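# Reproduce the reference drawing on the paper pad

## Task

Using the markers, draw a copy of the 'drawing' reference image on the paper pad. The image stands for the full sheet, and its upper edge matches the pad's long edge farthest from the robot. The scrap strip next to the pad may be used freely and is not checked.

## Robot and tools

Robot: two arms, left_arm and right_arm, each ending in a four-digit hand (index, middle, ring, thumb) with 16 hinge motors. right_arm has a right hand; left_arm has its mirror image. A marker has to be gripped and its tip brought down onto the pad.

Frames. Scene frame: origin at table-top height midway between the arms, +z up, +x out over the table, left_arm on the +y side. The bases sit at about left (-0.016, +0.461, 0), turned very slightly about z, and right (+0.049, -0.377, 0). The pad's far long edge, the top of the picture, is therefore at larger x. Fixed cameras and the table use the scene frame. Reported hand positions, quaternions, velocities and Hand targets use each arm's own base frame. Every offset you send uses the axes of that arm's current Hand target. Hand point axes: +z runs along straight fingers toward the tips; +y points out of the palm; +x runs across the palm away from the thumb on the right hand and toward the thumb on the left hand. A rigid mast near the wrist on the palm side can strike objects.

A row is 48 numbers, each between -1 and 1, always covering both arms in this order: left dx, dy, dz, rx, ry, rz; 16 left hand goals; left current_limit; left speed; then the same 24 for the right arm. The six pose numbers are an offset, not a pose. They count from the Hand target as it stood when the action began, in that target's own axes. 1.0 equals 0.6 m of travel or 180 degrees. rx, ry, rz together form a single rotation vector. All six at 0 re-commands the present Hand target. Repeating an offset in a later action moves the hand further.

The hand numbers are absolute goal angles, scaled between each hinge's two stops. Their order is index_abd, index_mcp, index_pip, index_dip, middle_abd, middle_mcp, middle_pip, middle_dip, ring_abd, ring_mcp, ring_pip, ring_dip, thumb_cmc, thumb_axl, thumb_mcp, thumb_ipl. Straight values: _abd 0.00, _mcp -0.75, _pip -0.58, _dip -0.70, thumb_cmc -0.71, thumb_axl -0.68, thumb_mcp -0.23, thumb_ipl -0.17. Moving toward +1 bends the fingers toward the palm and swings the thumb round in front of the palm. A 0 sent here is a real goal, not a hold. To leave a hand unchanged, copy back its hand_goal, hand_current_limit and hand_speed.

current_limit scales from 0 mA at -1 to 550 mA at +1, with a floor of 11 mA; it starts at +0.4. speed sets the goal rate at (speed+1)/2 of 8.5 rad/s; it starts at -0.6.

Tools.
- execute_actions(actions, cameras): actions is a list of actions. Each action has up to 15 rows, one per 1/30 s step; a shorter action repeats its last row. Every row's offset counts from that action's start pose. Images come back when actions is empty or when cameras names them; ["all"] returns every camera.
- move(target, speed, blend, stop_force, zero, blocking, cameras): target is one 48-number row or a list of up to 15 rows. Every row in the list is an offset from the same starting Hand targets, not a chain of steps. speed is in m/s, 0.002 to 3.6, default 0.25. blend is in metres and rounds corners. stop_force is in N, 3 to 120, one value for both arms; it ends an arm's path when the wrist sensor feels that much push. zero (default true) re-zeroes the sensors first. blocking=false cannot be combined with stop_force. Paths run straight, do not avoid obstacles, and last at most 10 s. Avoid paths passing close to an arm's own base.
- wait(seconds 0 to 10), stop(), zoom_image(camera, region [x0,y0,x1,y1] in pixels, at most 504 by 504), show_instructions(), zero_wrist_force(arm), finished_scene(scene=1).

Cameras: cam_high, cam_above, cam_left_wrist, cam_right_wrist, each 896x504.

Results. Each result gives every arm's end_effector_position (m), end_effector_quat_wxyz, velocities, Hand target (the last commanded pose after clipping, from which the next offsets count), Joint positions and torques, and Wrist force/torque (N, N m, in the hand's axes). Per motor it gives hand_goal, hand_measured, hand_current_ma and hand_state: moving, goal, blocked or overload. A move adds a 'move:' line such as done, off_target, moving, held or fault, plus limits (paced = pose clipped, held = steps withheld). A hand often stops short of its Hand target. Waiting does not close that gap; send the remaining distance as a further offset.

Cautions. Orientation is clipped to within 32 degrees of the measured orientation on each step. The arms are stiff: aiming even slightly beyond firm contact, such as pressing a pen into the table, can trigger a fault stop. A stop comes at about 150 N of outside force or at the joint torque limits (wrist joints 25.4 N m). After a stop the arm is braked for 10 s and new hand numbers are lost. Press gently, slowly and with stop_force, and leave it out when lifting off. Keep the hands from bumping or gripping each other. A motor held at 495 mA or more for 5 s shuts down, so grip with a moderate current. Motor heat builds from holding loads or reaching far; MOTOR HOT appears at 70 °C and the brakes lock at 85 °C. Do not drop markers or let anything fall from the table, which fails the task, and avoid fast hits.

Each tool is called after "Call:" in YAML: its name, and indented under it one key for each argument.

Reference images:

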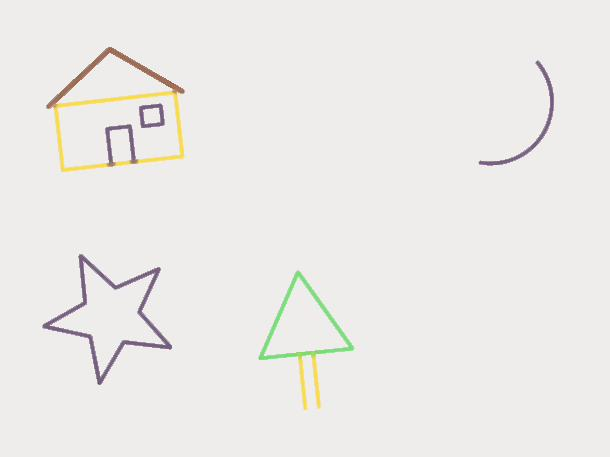

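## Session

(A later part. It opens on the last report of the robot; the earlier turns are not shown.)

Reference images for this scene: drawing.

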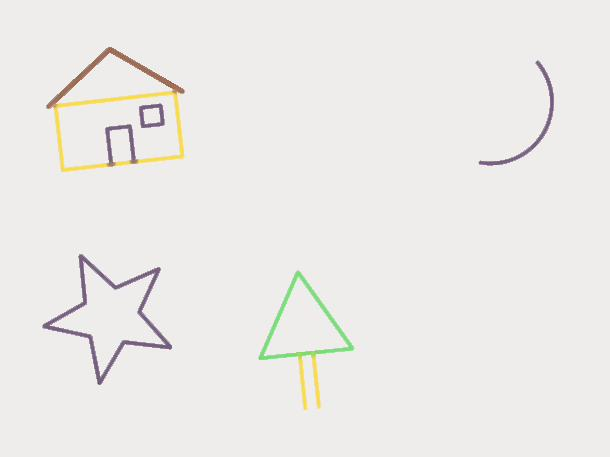

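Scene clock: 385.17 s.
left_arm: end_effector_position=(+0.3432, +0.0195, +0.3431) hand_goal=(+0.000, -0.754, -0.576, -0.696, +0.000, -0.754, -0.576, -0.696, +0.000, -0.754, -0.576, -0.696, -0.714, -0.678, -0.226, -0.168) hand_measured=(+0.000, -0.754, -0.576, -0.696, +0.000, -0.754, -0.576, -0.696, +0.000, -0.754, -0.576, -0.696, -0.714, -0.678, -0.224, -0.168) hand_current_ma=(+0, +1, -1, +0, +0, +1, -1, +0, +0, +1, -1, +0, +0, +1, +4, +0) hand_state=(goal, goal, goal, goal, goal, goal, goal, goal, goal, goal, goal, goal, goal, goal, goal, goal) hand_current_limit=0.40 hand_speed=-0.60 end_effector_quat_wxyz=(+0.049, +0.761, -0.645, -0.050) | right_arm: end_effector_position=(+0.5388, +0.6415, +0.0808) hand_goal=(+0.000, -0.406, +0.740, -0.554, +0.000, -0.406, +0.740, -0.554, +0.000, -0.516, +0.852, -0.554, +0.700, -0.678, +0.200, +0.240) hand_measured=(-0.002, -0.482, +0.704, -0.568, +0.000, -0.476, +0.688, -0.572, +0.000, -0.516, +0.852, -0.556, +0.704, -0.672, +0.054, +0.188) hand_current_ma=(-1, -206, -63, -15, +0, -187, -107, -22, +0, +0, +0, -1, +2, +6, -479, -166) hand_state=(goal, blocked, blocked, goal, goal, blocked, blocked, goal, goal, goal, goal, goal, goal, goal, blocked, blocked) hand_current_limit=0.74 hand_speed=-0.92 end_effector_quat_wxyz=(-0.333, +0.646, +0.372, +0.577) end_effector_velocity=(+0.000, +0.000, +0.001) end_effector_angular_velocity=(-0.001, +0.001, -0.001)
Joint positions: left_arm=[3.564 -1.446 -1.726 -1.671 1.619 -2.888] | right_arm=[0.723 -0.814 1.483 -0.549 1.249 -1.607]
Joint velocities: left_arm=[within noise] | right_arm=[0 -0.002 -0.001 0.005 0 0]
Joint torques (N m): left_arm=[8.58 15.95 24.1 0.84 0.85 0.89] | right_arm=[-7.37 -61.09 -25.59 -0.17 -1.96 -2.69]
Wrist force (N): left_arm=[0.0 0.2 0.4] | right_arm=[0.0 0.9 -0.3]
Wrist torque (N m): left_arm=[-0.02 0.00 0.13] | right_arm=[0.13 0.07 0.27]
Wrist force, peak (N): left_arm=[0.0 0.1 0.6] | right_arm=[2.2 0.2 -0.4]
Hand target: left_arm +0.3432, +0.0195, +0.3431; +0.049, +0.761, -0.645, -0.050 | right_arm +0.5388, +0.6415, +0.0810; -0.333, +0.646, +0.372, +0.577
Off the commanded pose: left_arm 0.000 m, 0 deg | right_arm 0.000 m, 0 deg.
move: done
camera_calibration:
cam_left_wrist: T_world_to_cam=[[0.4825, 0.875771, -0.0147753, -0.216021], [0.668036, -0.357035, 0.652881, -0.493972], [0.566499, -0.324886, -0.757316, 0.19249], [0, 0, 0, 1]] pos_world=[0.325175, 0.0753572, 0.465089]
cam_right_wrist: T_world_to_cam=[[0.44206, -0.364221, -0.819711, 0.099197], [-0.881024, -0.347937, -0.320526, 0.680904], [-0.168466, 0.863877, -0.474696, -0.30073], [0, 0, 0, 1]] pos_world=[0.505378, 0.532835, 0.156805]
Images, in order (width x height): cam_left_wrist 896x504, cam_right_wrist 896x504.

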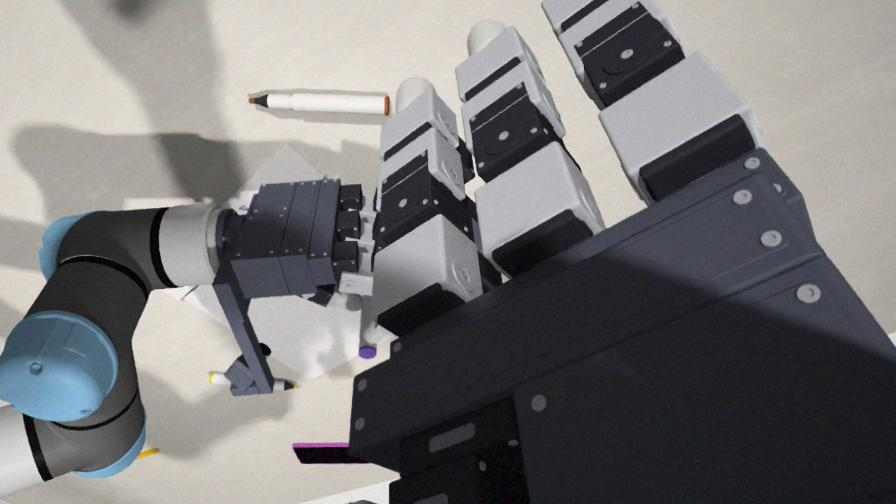

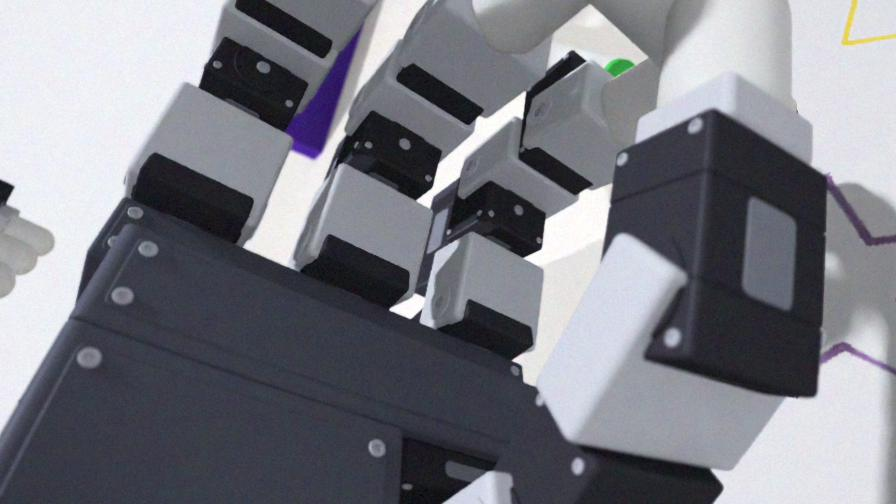

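Call:
move:
  target:
    - [0,0,0,0,0,0,0,-0.754,-0.576,-0.696,0,-0.754,-0.576,-0.696,0,-0.754,-0.576,-0.696,-0.714,-0.678,-0.226,-0.168,0.4,-0.6, -0.024555,0.263837,-0.215531,0,0,0,0,-0.406,0.741,-0.554,0,-0.406,0.741,-0.554,0,-0.516,0.852,-0.554,0.70,-0.678,0.20,0.24,0.74,-0.92]
    - [0,0,0,0,0,0,0,-0.754,-0.576,-0.696,0,-0.754,-0.576,-0.696,0,-0.754,-0.576,-0.696,-0.714,-0.678,-0.226,-0.168,0.4,-0.6, -0.046083,0.263837,-0.213078,0,0,0,0,-0.406,0.741,-0.554,0,-0.406,0.741,-0.554,0,-0.516,0.852,-0.554,0.70,-0.678,0.20,0.24,0.74,-0.92]
  speed: [0.2,0.05]
  cameras: ["cam_above","cam_right_wrist"]

Call:
zoom_image:
  camera: "cam_above"
  region: [270, 140, 450, 380]

Scene clock: 388.57 s.
left_arm: end_effector_position=(+0.3432, +0.0195, +0.3431) hand_goal=(+0.000, -0.754, -0.576, -0.696, +0.000, -0.754, -0.576, -0.696, +0.000, -0.754, -0.576, -0.696, -0.714, -0.678, -0.226, -0.168) hand_measured=(+0.000, -0.754, -0.576, -0.696, +0.000, -0.754, -0.576, -0.696, +0.000, -0.754, -0.576, -0.696, -0.714, -0.678, -0.224, -0.168) hand_current_ma=(+0, +1, -1, +0, +0, +1, -1, +0, +0, +1, -1, +0, +0, +1, +4, +0) hand_state=(goal, goal, goal, goal, goal, goal, goal, goal, goal, goal, goal, goal, goal, goal, goal, goal) hand_current_limit=0.40 hand_speed=-0.60 end_effector_quat_wxyz=(+0.049, +0.761, -0.645, -0.050) | right_arm: end_effector_position=(+0.6107, +0.4496, +0.0679) hand_goal=(+0.000, -0.406, +0.740, -0.554, +0.000, -0.406, +0.740, -0.554, +0.000, -0.516, +0.852, -0.554, +0.700, -0.678, +0.200, +0.240) hand_measured=(-0.002, -0.482, +0.704, -0.568, +0.000, -0.476, +0.688, -0.572, +0.000, -0.516, +0.852, -0.556, +0.704, -0.672, +0.054, +0.188) hand_current_ma=(-1, -206, -63, -15, +0, -187, -107, -22, +0, +0, +0, -1, +2, +6, -478, -166) hand_state=(goal, blocked, blocked, goal, goal, blocked, blocked, goal, goal, goal, goal, goal, goal, goal, blocked, blocked) hand_current_limit=0.74 hand_speed=-0.92 end_effector_quat_wxyz=(-0.333, +0.646, +0.372, +0.577)
Joint positions: left_arm=[3.564 -1.446 -1.726 -1.671 1.619 -2.888] | right_arm=[0.35 -0.939 1.772 -0.686 0.88 -1.664]
Joint torques (N m): left_arm=[8.67 16.67 24.79 0.96 0.8 0.93] | right_arm=[-7.88 -34.79 -6.99 -3.38 -2.2 -0.19]
Wrist force (N): left_arm=[-0.1 0.4 0.1] | right_arm=[-0.2 1.1 -0.7]
Wrist torque (N m): left_arm=[0.02 0.00 0.12] | right_arm=[0.19 0.09 0.26]
Wrist force, peak (N): left_arm=[-0.1 0.6 0.1] | right_arm=[-0.4 2.1 -1.2]
Hand target: left_arm +0.3432, +0.0195, +0.3431; +0.049, +0.761, -0.645, -0.050 | right_arm +0.6107, +0.4496, +0.0677; -0.333, +0.646, +0.372, +0.577
Off the commanded pose: left_arm 0.000 m, 0 deg | right_arm 0.000 m, 0 deg.
move: done
camera_calibration:
cam_right_wrist: T_world_to_cam=[[0.442141, -0.36423, -0.819663, -0.0131062], [-0.881001, -0.347893, -0.320636, 0.673333], [-0.16837, 0.863891, -0.474705, -0.129022], [0, 0, 0, 1]] pos_world=[0.577278, 0.340935, 0.143905]
Images, in order (width x height): cam_above 896x504, cam_right_wrist 896x504.

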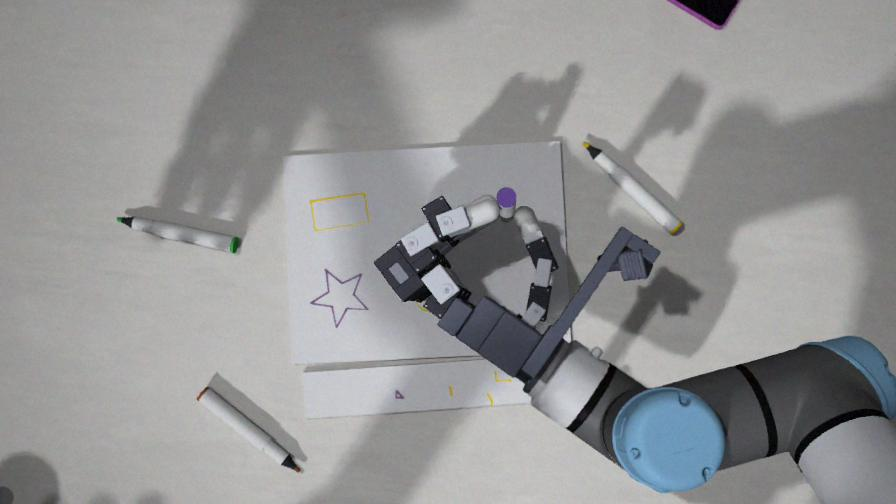

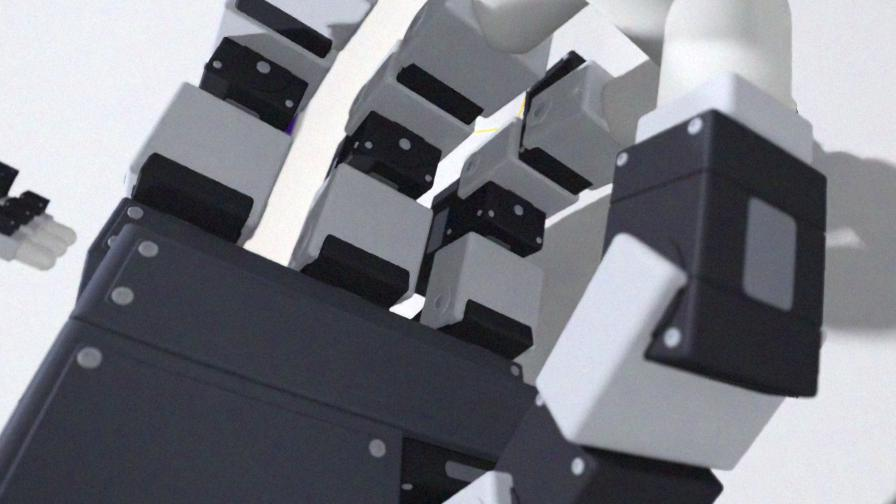

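Scaled by 2.100 from the camera's 896x504 image, which has a finer 1280x720 frame.

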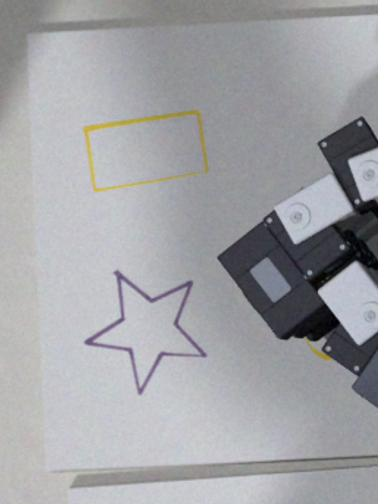

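Call:
move:
  target:
    - [0,0,0,0,0,0,0,-0.754,-0.576,-0.696,0,-0.754,-0.576,-0.696,0,-0.754,-0.576,-0.696,-0.714,-0.678,-0.226,-0.168,0.4,-0.6, -0.001192,-0.001464,-0.000147,0,0,0,0,-0.406,0.741,-0.554,0,-0.406,0.741,-0.554,0,-0.516,0.852,-0.554,0.70,-0.678,0.20,0.24,0.74,-0.92]
  speed: 0.03
  cameras: []

Call:
move:
  target:
    - [0,0,0,0,0,0,0,-0.754,-0.576,-0.696,0,-0.754,-0.576,-0.696,0,-0.754,-0.576,-0.696,-0.714,-0.678,-0.226,-0.168,0.4,-0.6, -0.00083,0,0.00009,0,0,0,0,-0.406,0.741,-0.554,0,-0.406,0.741,-0.554,0,-0.516,0.852,-0.554,0.70,-0.678,0.20,0.24,0.74,-0.92]
  speed: 0.03
  cameras: []

Scene clock: 390.53 s.
left_arm: end_effector_position=(+0.3432, +0.0195, +0.3431) hand_goal=(+0.000, -0.754, -0.576, -0.696, +0.000, -0.754, -0.576, -0.696, +0.000, -0.754, -0.576, -0.696, -0.714, -0.678, -0.226, -0.168) hand_measured=(+0.000, -0.754, -0.576, -0.696, +0.000, -0.754, -0.576, -0.696, +0.000, -0.754, -0.576, -0.696, -0.714, -0.678, -0.224, -0.168) hand_current_ma=(+0, +1, -1, +0, +0, +1, -1, +0, +0, +1, -1, +0, +0, +1, +4, +0) hand_state=(goal, goal, goal, goal, goal, goal, goal, goal, goal, goal, goal, goal, goal, goal, goal, goal) hand_current_limit=0.40 hand_speed=-0.60 end_effector_quat_wxyz=(+0.049, +0.761, -0.645, -0.050) | right_arm: end_effector_position=(+0.6099, +0.4499, +0.0671) hand_goal=(+0.000, -0.406, +0.740, -0.554, +0.000, -0.406, +0.740, -0.554, +0.000, -0.516, +0.852, -0.554, +0.700, -0.678, +0.200, +0.240) hand_measured=(-0.002, -0.482, +0.704, -0.568, +0.000, -0.476, +0.688, -0.572, +0.000, -0.516, +0.852, -0.556, +0.704, -0.672, +0.054, +0.188) hand_current_ma=(-1, -206, -63, -15, +0, -187, -107, -22, +0, +0, +0, -1, +2, +6, -479, -166) hand_state=(goal, blocked, blocked, goal, goal, blocked, blocked, goal, goal, goal, goal, goal, goal, goal, blocked, blocked) hand_current_limit=0.74 hand_speed=-0.92 end_effector_quat_wxyz=(-0.333, +0.646, +0.372, +0.577)
Joint positions: left_arm=[3.564 -1.446 -1.726 -1.671 1.619 -2.888] | right_arm=[0.351 -0.938 1.773 -0.689 0.881 -1.663]
Joint torques (N m): left_arm=[8.67 17.46 24.91 1.02 0.89 0.98] | right_arm=[8.11 -31.62 -7.27 -3.71 1.49 2.14]
Wrist force (N): left_arm=[-0.3 0.0 0.4] | right_arm=[-0.4 0.9 -0.8]
Wrist torque (N m): left_arm=[-0.04 0.02 0.12] | right_arm=[0.19 0.11 0.23]
Wrist force, peak (N): left_arm=[0.0 0.4 0.4] | right_arm=[-0.4 1.4 -0.8]
Hand target: left_arm +0.3432, +0.0195, +0.3431; +0.049, +0.761, -0.645, -0.050 | right_arm +0.6099, +0.4499, +0.0670; -0.333, +0.646, +0.372, +0.577
Off the commanded pose: left_arm 0.000 m, 0 deg | right_arm 0.000 m, 0 deg.
move: done
No camera images: "cameras" was empty.

Scene clock: 391.23 s.
left_arm: end_effector_position=(+0.3432, +0.0195, +0.3431) hand_goal=(+0.000, -0.754, -0.576, -0.696, +0.000, -0.754, -0.576, -0.696, +0.000, -0.754, -0.576, -0.696, -0.714, -0.678, -0.226, -0.168) hand_measured=(+0.000, -0.754, -0.576, -0.696, +0.000, -0.754, -0.576, -0.696, +0.000, -0.754, -0.576, -0.696, -0.714, -0.678, -0.224, -0.168) hand_current_ma=(+0, +1, -1, +0, +0, +1, -1, +0, +0, +1, -1, +0, +0, +1, +4, +0) hand_state=(goal, goal, goal, goal, goal, goal, goal, goal, goal, goal, goal, goal, goal, goal, goal, goal) hand_current_limit=0.40 hand_speed=-0.60 end_effector_quat_wxyz=(+0.049, +0.761, -0.645, -0.050) | right_arm: end_effector_position=(+0.6099, +0.4499, +0.0665) hand_goal=(+0.000, -0.406, +0.740, -0.554, +0.000, -0.406, +0.740, -0.554, +0.000, -0.516, +0.852, -0.554, +0.700, -0.678, +0.200, +0.240) hand_measured=(-0.002, -0.482, +0.704, -0.568, +0.000, -0.476, +0.688, -0.572, +0.000, -0.516, +0.852, -0.556, +0.704, -0.672, +0.054, +0.188) hand_current_ma=(-1, -206, -63, -15, +0, -187, -107, -22, +0, +0, +0, -1, +2, +6, -479, -166) hand_state=(goal, blocked, blocked, goal, goal, blocked, blocked, goal, goal, goal, goal, goal, goal, goal, blocked, blocked) hand_current_limit=0.74 hand_speed=-0.92 end_effector_quat_wxyz=(-0.333, +0.646, +0.372, +0.577)
Joint positions: left_arm=[3.564 -1.446 -1.726 -1.671 1.619 -2.888] | right_arm=[0.351 -0.937 1.774 -0.69 0.881 -1.663]
Joint torques (N m): left_arm=[8.34 15.33 24.97 1.1 0.8 0.93] | right_arm=[8.12 -33.33 -7.3 -3.63 1.46 1.93]
Wrist force (N): left_arm=[0.0 0.2 0.3] | right_arm=[0.0 1.2 -0.5]
Wrist torque (N m): left_arm=[0.00 -0.02 0.14] | right_arm=[0.19 0.06 0.26]
Wrist force, peak (N): left_arm=[-0.4 0.2 0.3] | right_arm=[-0.2 1.5 -0.6]
Hand target: left_arm +0.3432, +0.0195, +0.3431; +0.049, +0.761, -0.645, -0.050 | right_arm +0.6099, +0.4499, +0.0665; -0.333, +0.646, +0.372, +0.577
Off the commanded pose: left_arm 0.000 m, 0 deg | right_arm 0.000 m, 0 deg.
move: done
No camera images: "cameras" was empty.

Call:
move:
  target:
    - [0,0,0,0,0,0,0,-0.754,-0.576,-0.696,0,-0.754,-0.576,-0.696,0,-0.754,-0.576,-0.696,-0.714,-0.678,-0.226,-0.168,0.4,-0.6, -0.0005,0,0.00006,0,0,0,0,-0.406,0.741,-0.554,0,-0.406,0.741,-0.554,0,-0.516,0.852,-0.554,0.70,-0.678,0.20,0.24,0.74,-0.92]
  speed: 0.03
  cameras: []

Scene clock: 392.20 s.
left_arm: end_effector_position=(+0.3432, +0.0195, +0.3431) hand_goal=(+0.000, -0.754, -0.576, -0.696, +0.000, -0.754, -0.576, -0.696, +0.000, -0.754, -0.576, -0.696, -0.714, -0.678, -0.226, -0.168) hand_measured=(+0.000, -0.754, -0.576, -0.696, +0.000, -0.754, -0.576, -0.696, +0.000, -0.754, -0.576, -0.696, -0.714, -0.678, -0.224, -0.168) hand_current_ma=(+0, +1, -1, +0, +0, +1, -1, +0, +0, +1, -1, +0, +0, +1, +4, +0) hand_state=(goal, goal, goal, goal, goal, goal, goal, goal, goal, goal, goal, goal, goal, goal, goal, goal) hand_current_limit=0.40 hand_speed=-0.60 end_effector_quat_wxyz=(+0.049, +0.761, -0.645, -0.050) | right_arm: end_effector_position=(+0.6099, +0.4499, +0.0662) hand_goal=(+0.000, -0.406, +0.740, -0.554, +0.000, -0.406, +0.740, -0.554, +0.000, -0.516, +0.852, -0.554, +0.700, -0.678, +0.200, +0.240) hand_measured=(-0.002, -0.482, +0.704, -0.568, +0.000, -0.476, +0.688, -0.572, +0.000, -0.516, +0.852, -0.556, +0.704, -0.672, +0.054, +0.188) hand_current_ma=(-1, -206, -63, -15, +0, -187, -107, -22, +0, +0, +0, -1, +2, +6, -479, -166) hand_state=(goal, blocked, blocked, goal, goal, blocked, blocked, goal, goal, goal, goal, goal, goal, goal, blocked, blocked) hand_current_limit=0.74 hand_speed=-0.92 end_effector_quat_wxyz=(-0.333, +0.646, +0.372, +0.577)
Joint positions: left_arm=[3.564 -1.446 -1.726 -1.671 1.619 -2.888] | right_arm=[0.351 -0.936 1.774 -0.69 0.881 -1.663]
Joint torques (N m): left_arm=[8.89 16.33 24.86 0.9 0.74 0.76] | right_arm=[8.25 -33.33 -6.8 -3.67 1.71 1.84]
Wrist force (N): left_arm=[-0.3 0.0 0.3] | right_arm=[-0.1 1.1 -0.5]
Wrist torque (N m): left_arm=[-0.03 0.03 0.12] | right_arm=[0.18 0.08 0.26]
Wrist force, peak (N): left_arm=[-0.1 0.2 0.5] | right_arm=[-0.2 1.5 -0.5]
Hand target: left_arm +0.3432, +0.0195, +0.3431; +0.049, +0.761, -0.645, -0.050 | right_arm +0.6099, +0.4499, +0.0662; -0.333, +0.646, +0.372, +0.577
Off the commanded pose: left_arm 0.000 m, 0 deg | right_arm 0.000 m, 0 deg.
move: done
No camera images: "cameras" was empty.

Still no contact; step lower.

Call:
move:
  target:
    - [0,0,0,0,0,0,0,-0.754,-0.576,-0.696,0,-0.754,-0.576,-0.696,0,-0.754,-0.576,-0.696,-0.714,-0.678,-0.226,-0.168,0.4,-0.6, -0.0005,0,0.00006,0,0,0,0,-0.406,0.741,-0.554,0,-0.406,0.741,-0.554,0,-0.516,0.852,-0.554,0.70,-0.678,0.20,0.24,0.74,-0.92]
  speed: 0.03
  cameras: []

Call:
move:
  target:
    - [0,0,0,0,0,0,0,-0.754,-0.576,-0.696,0,-0.754,-0.576,-0.696,0,-0.754,-0.576,-0.696,-0.714,-0.678,-0.226,-0.168,0.4,-0.6, -0.0005,0,0.00006,0,0,0,0,-0.406,0.741,-0.554,0,-0.406,0.741,-0.554,0,-0.516,0.852,-0.554,0.70,-0.678,0.20,0.24,0.74,-0.92]
  speed: 0.03
  cameras: ["cam_right_wrist"]

Scene clock: 393.23 s.
left_arm: end_effector_position=(+0.3432, +0.0195, +0.3431) hand_goal=(+0.000, -0.754, -0.576, -0.696, +0.000, -0.754, -0.576, -0.696, +0.000, -0.754, -0.576, -0.696, -0.714, -0.678, -0.226, -0.168) hand_measured=(+0.000, -0.754, -0.576, -0.696, +0.000, -0.754, -0.576, -0.696, +0.000, -0.754, -0.576, -0.696, -0.714, -0.678, -0.224, -0.168) hand_current_ma=(+0, +1, -1, +0, +0, +1, -1, +0, +0, +1, -1, +0, +0, +1, +4, +0) hand_state=(goal, goal, goal, goal, goal, goal, goal, goal, goal, goal, goal, goal, goal, goal, goal, goal) hand_current_limit=0.40 hand_speed=-0.60 end_effector_quat_wxyz=(+0.049, +0.761, -0.645, -0.050) | right_arm: end_effector_position=(+0.6099, +0.4499, +0.0659) hand_goal=(+0.000, -0.406, +0.740, -0.554, +0.000, -0.406, +0.740, -0.554, +0.000, -0.516, +0.852, -0.554, +0.700, -0.678, +0.200, +0.240) hand_measured=(-0.002, -0.482, +0.704, -0.568, +0.000, -0.476, +0.688, -0.572, +0.000, -0.516, +0.852, -0.556, +0.704, -0.672, +0.054, +0.188) hand_current_ma=(-1, -206, -63, -15, +0, -187, -107, -22, +0, +0, +0, -1, +2, +6, -478, -166) hand_state=(goal, blocked, blocked, goal, goal, blocked, blocked, goal, goal, goal, goal, goal, goal, goal, blocked, blocked) hand_current_limit=0.74 hand_speed=-0.92 end_effector_quat_wxyz=(-0.333, +0.646, +0.372, +0.577)
Joint positions: left_arm=[3.564 -1.446 -1.726 -1.671 1.619 -2.888] | right_arm=[0.351 -0.936 1.774 -0.691 0.881 -1.663]
Joint torques (N m): left_arm=[8.7 17.03 24.46 1.12 0.84 0.93] | right_arm=[7.83 -32.13 -8.94 -3.39 1.79 1.59]
Wrist force (N): left_arm=[-0.1 0.1 0.1] | right_arm=[-0.2 1.4 -0.7]
Wrist torque (N m): left_arm=[-0.01 0.00 0.13] | right_arm=[0.25 0.08 0.25]
Wrist force, peak (N): left_arm=[-0.2 0.5 0.4] | right_arm=[-0.3 1.5 -0.7]
Hand target: left_arm +0.3432, +0.0195, +0.3431; +0.049, +0.761, -0.645, -0.050 | right_arm +0.6099, +0.4499, +0.0659; -0.333, +0.646, +0.372, +0.577
Off the commanded pose: left_arm 0.000 m, 0 deg | right_arm 0.000 m, 0 deg.
move: done
No camera images: "cameras" was empty.

Scene clock: 393.93 s.
left_arm: end_effector_position=(+0.3432, +0.0195, +0.3431) hand_goal=(+0.000, -0.754, -0.576, -0.696, +0.000, -0.754, -0.576, -0.696, +0.000, -0.754, -0.576, -0.696, -0.714, -0.678, -0.226, -0.168) hand_measured=(+0.000, -0.754, -0.576, -0.696, +0.000, -0.754, -0.576, -0.696, +0.000, -0.754, -0.576, -0.696, -0.714, -0.678, -0.224, -0.168) hand_current_ma=(+0, +1, -1, +0, +0, +1, -1, +0, +0, +1, -1, +0, +0, +1, +4, +0) hand_state=(goal, goal, goal, goal, goal, goal, goal, goal, goal, goal, goal, goal, goal, goal, goal, goal) hand_current_limit=0.40 hand_speed=-0.60 end_effector_quat_wxyz=(+0.049, +0.761, -0.645, -0.050) | right_arm: end_effector_position=(+0.6099, +0.4499, +0.0656) hand_goal=(+0.000, -0.406, +0.740, -0.554, +0.000, -0.406, +0.740, -0.554, +0.000, -0.516, +0.852, -0.554, +0.700, -0.678, +0.200, +0.240) hand_measured=(-0.002, -0.482, +0.704, -0.568, +0.000, -0.476, +0.688, -0.572, +0.000, -0.516, +0.852, -0.556, +0.704, -0.672, +0.054, +0.188) hand_current_ma=(-1, -206, -63, -15, +0, -187, -107, -22, +0, +0, +0, -1, +2, +6, -478, -166) hand_state=(goal, blocked, blocked, goal, goal, blocked, blocked, goal, goal, goal, goal, goal, goal, goal, blocked, blocked) hand_current_limit=0.74 hand_speed=-0.92 end_effector_quat_wxyz=(-0.333, +0.646, +0.372, +0.577)
Joint positions: left_arm=[3.564 -1.446 -1.726 -1.671 1.619 -2.888] | right_arm=[0.351 -0.935 1.774 -0.692 0.881 -1.663]
Joint torques (N m): left_arm=[8.31 16.85 24.53 0.96 0.85 0.78] | right_arm=[7.75 -31.32 -7 -3.51 1.74 2.04]
Wrist force (N): left_arm=[0.0 0.2 0.3] | right_arm=[0.3 1.1 -0.5]
Wrist torque (N m): left_arm=[-0.01 -0.01 0.14] | right_arm=[0.17 0.10 0.23]
Wrist force, peak (N): left_arm=[-0.1 0.2 0.5] | right_arm=[-0.2 1.6 -0.7]
Hand target: left_arm +0.3432, +0.0195, +0.3431; +0.049, +0.761, -0.645, -0.050 | right_arm +0.6099, +0.4499, +0.0656; -0.333, +0.646, +0.372, +0.577
Off the commanded pose: left_arm 0.000 m, 0 deg | right_arm 0.000 m, 0 deg.
move: done
camera_calibration:
cam_right_wrist: T_world_to_cam=[[0.44206, -0.364221, -0.819711, -0.0143516], [-0.881024, -0.347937, -0.320526, 0.671952], [-0.168466, 0.863877, -0.474696, -0.130418], [0, 0, 0, 1]] pos_world=[0.576378, 0.341235, 0.141705]
Images, in order (width x height): cam_right_wrist 896x504.

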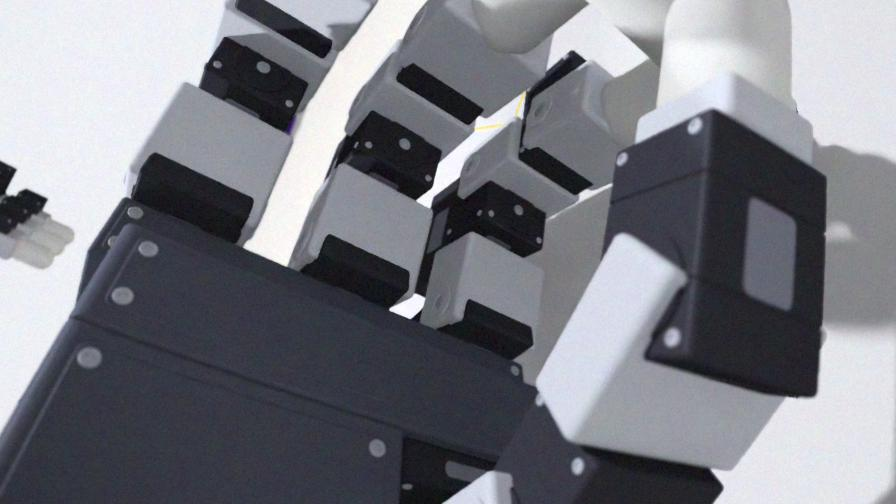

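Call:
move:
  target:
    - [0,0,0,0,0,0,0,-0.754,-0.576,-0.696,0,-0.754,-0.576,-0.696,0,-0.754,-0.576,-0.696,-0.714,-0.678,-0.226,-0.168,0.4,-0.6, -0.001149,0.005078,-0.007683,0,0,0,0,-0.406,0.741,-0.554,0,-0.406,0.741,-0.554,0,-0.516,0.852,-0.554,0.70,-0.678,0.20,0.24,0.74,-0.92]
    - [0,0,0,0,0,0,0,-0.754,-0.576,-0.696,0,-0.754,-0.576,-0.696,0,-0.754,-0.576,-0.696,-0.714,-0.678,-0.226,-0.168,0.4,-0.6, -0.00192,0.01126,-0.01419,0,0,0,0,-0.406,0.741,-0.554,0,-0.406,0.741,-0.554,0,-0.516,0.852,-0.554,0.70,-0.678,0.20,0.24,0.74,-0.92]
    - [0,0,0,0,0,0,0,-0.754,-0.576,-0.696,0,-0.754,-0.576,-0.696,0,-0.754,-0.576,-0.696,-0.714,-0.678,-0.226,-0.168,0.4,-0.6, -0.002549,0.018485,-0.019522,0,0,0,0,-0.406,0.741,-0.554,0,-0.406,0.741,-0.554,0,-0.516,0.852,-0.554,0.70,-0.678,0.20,0.24,0.74,-0.92]
    - [0,0,0,0,0,0,0,-0.754,-0.576,-0.696,0,-0.754,-0.576,-0.696,0,-0.754,-0.576,-0.696,-0.714,-0.678,-0.226,-0.168,0.4,-0.6, -0.003026,0.026534,-0.023537,0,0,0,0,-0.406,0.741,-0.554,0,-0.406,0.741,-0.554,0,-0.516,0.852,-0.554,0.70,-0.678,0.20,0.24,0.74,-0.92]
    - [0,0,0,0,0,0,0,-0.754,-0.576,-0.696,0,-0.754,-0.576,-0.696,0,-0.754,-0.576,-0.696,-0.714,-0.678,-0.226,-0.168,0.4,-0.6, -0.003338,0.035162,-0.0261,0,0,0,0,-0.406,0.741,-0.554,0,-0.406,0.741,-0.554,0,-0.516,0.852,-0.554,0.70,-0.678,0.20,0.24,0.74,-0.92]
    - [0,0,0,0,0,0,0,-0.754,-0.576,-0.696,0,-0.754,-0.576,-0.696,0,-0.754,-0.576,-0.696,-0.714,-0.678,-0.226,-0.168,0.4,-0.6, -0.003476,0.044107,-0.027137,0,0,0,0,-0.406,0.741,-0.554,0,-0.406,0.741,-0.554,0,-0.516,0.852,-0.554,0.70,-0.678,0.20,0.24,0.74,-0.92]
    - [0,0,0,0,0,0,0,-0.754,-0.576,-0.696,0,-0.754,-0.576,-0.696,0,-0.754,-0.576,-0.696,-0.714,-0.678,-0.226,-0.168,0.4,-0.6, -0.003436,0.053098,-0.026606,0,0,0,0,-0.406,0.741,-0.554,0,-0.406,0.741,-0.554,0,-0.516,0.852,-0.554,0.70,-0.678,0.20,0.24,0.74,-0.92]
    - [0,0,0,0,0,0,0,-0.754,-0.576,-0.696,0,-0.754,-0.576,-0.696,0,-0.754,-0.576,-0.696,-0.714,-0.678,-0.226,-0.168,0.4,-0.6, -0.003221,0.061862,-0.024542,0,0,0,0,-0.406,0.741,-0.554,0,-0.406,0.741,-0.554,0,-0.516,0.852,-0.554,0.70,-0.678,0.20,0.24,0.74,-0.92]
    - [0,0,0,0,0,0,0,-0.754,-0.576,-0.696,0,-0.754,-0.576,-0.696,0,-0.754,-0.576,-0.696,-0.714,-0.678,-0.226,-0.168,0.4,-0.6, -0.002836,0.070129,-0.020995,0,0,0,0,-0.406,0.741,-0.554,0,-0.406,0.741,-0.554,0,-0.516,0.852,-0.554,0.70,-0.678,0.20,0.24,0.74,-0.92]
    - [0,0,0,0,0,0,0,-0.754,-0.576,-0.696,0,-0.754,-0.576,-0.696,0,-0.754,-0.576,-0.696,-0.714,-0.678,-0.226,-0.168,0.4,-0.6, -0.002296,0.077654,-0.016077,0,0,0,0,-0.406,0.741,-0.554,0,-0.406,0.741,-0.554,0,-0.516,0.852,-0.554,0.70,-0.678,0.20,0.24,0.74,-0.92]
    - [0,0,0,0,0,0,0,-0.754,-0.576,-0.696,0,-0.754,-0.576,-0.696,0,-0.754,-0.576,-0.696,-0.714,-0.678,-0.226,-0.168,0.4,-0.6, -0.001626,0.084203,-0.009925,0,0,0,0,-0.406,0.741,-0.554,0,-0.406,0.741,-0.554,0,-0.516,0.852,-0.554,0.70,-0.678,0.20,0.24,0.74,-0.92]
    - [0,0,0,0,0,0,0,-0.754,-0.576,-0.696,0,-0.754,-0.576,-0.696,0,-0.754,-0.576,-0.696,-0.714,-0.678,-0.226,-0.168,0.4,-0.6, -0.000838,0.089578,-0.002745,0,0,0,0,-0.406,0.741,-0.554,0,-0.406,0.741,-0.554,0,-0.516,0.852,-0.554,0.70,-0.678,0.20,0.24,0.74,-0.92]
    - [0,0,0,0,0,0,0,-0.754,-0.576,-0.696,0,-0.754,-0.576,-0.696,0,-0.754,-0.576,-0.696,-0.714,-0.678,-0.226,-0.168,0.4,-0.6, 0.000044,0.09362,0.005251,0,0,0,0,-0.406,0.741,-0.554,0,-0.406,0.741,-0.554,0,-0.516,0.852,-0.554,0.70,-0.678,0.20,0.24,0.74,-0.92]
    - [0,0,0,0,0,0,0,-0.754,-0.576,-0.696,0,-0.754,-0.576,-0.696,0,-0.754,-0.576,-0.696,-0.714,-0.678,-0.226,-0.168,0.4,-0.6, 0.000792,0.095806,0.012086,0,0,0,0,-0.406,0.741,-0.554,0,-0.406,0.741,-0.554,0,-0.516,0.852,-0.554,0.70,-0.678,0.20,0.24,0.74,-0.92]
  speed: 0.05
  blend: [0.0015,0.0015,0.0015,0.0015,0.0015,0.0015,0.0015,0.0015,0.0015,0.0015,0.0015,0.0015,0.0015,0]
  cameras: ["cam_above","cam_right_wrist"]

Call:
zoom_image:
  camera: "cam_above"
  region: [440, 130, 620, 330]

Scene clock: 398.87 s.
left_arm: end_effector_position=(+0.3432, +0.0195, +0.3431) hand_goal=(+0.000, -0.754, -0.576, -0.696, +0.000, -0.754, -0.576, -0.696, +0.000, -0.754, -0.576, -0.696, -0.714, -0.678, -0.226, -0.168) hand_measured=(+0.000, -0.754, -0.576, -0.696, +0.000, -0.754, -0.576, -0.696, +0.000, -0.754, -0.576, -0.696, -0.714, -0.678, -0.224, -0.168) hand_current_ma=(+0, +1, -1, +0, +0, +1, -1, +0, +0, +1, -1, +0, +0, +1, +4, +0) hand_state=(goal, goal, goal, goal, goal, goal, goal, goal, goal, goal, goal, goal, goal, goal, goal, goal) hand_current_limit=0.40 hand_speed=-0.60 end_effector_quat_wxyz=(+0.049, +0.761, -0.645, -0.050) | right_arm: end_effector_position=(+0.6631, +0.4273, +0.0652) hand_goal=(+0.000, -0.406, +0.740, -0.554, +0.000, -0.406, +0.740, -0.554, +0.000, -0.516, +0.852, -0.554, +0.700, -0.678, +0.200, +0.240) hand_measured=(-0.002, -0.480, +0.708, -0.568, +0.000, -0.476, +0.688, -0.574, +0.000, -0.516, +0.852, -0.556, +0.704, -0.672, +0.054, +0.188) hand_current_ma=(-1, -197, -53, -15, +0, -187, -107, -28, +0, +0, +0, -1, +4, +8, -479, -166) hand_state=(goal, blocked, blocked, goal, goal, blocked, blocked, blocked, goal, goal, goal, goal, goal, goal, blocked, blocked) hand_current_limit=0.74 hand_speed=-0.92 end_effector_quat_wxyz=(-0.333, +0.646, +0.372, +0.577)
Joint positions: left_arm=[3.564 -1.446 -1.726 -1.671 1.619 -2.888] | right_arm=[0.278 -0.877 1.662 -0.628 0.808 -1.678]
Joint torques (N m): left_arm=[8.07 17.57 24.03 1 0.8 0.87] | right_arm=[8.19 -33.46 -22.92 0.77 1.49 2.06]
Wrist force (N): left_arm=[0.2 0.2 0.3] | right_arm=[1.3 1.0 -0.7]
Wrist torque (N m): left_arm=[0.00 -0.03 0.15] | right_arm=[0.16 0.02 0.11]
Wrist force, peak (N): left_arm=[-0.4 0.3 0.4] | right_arm=[2.1 1.0 -0.2]
Hand target: left_arm +0.3432, +0.0195, +0.3431; +0.049, +0.761, -0.645, -0.050 | right_arm +0.6633, +0.4274, +0.0652; -0.333, +0.646, +0.372, +0.577
Off the commanded pose: left_arm 0.000 m, 0 deg | right_arm 0.000 m, 0 deg.
move: done
camera_calibration:
cam_right_wrist: T_world_to_cam=[[0.442069, -0.364259, -0.81969, -0.0465147], [-0.881038, -0.347862, -0.320569, 0.710912], [-0.168369, 0.863891, -0.474704, -0.102304], [0, 0, 0, 1]] pos_world=[0.629678, 0.318735, 0.141205]
Images, in order (width x height): cam_above 896x504, cam_right_wrist 896x504.

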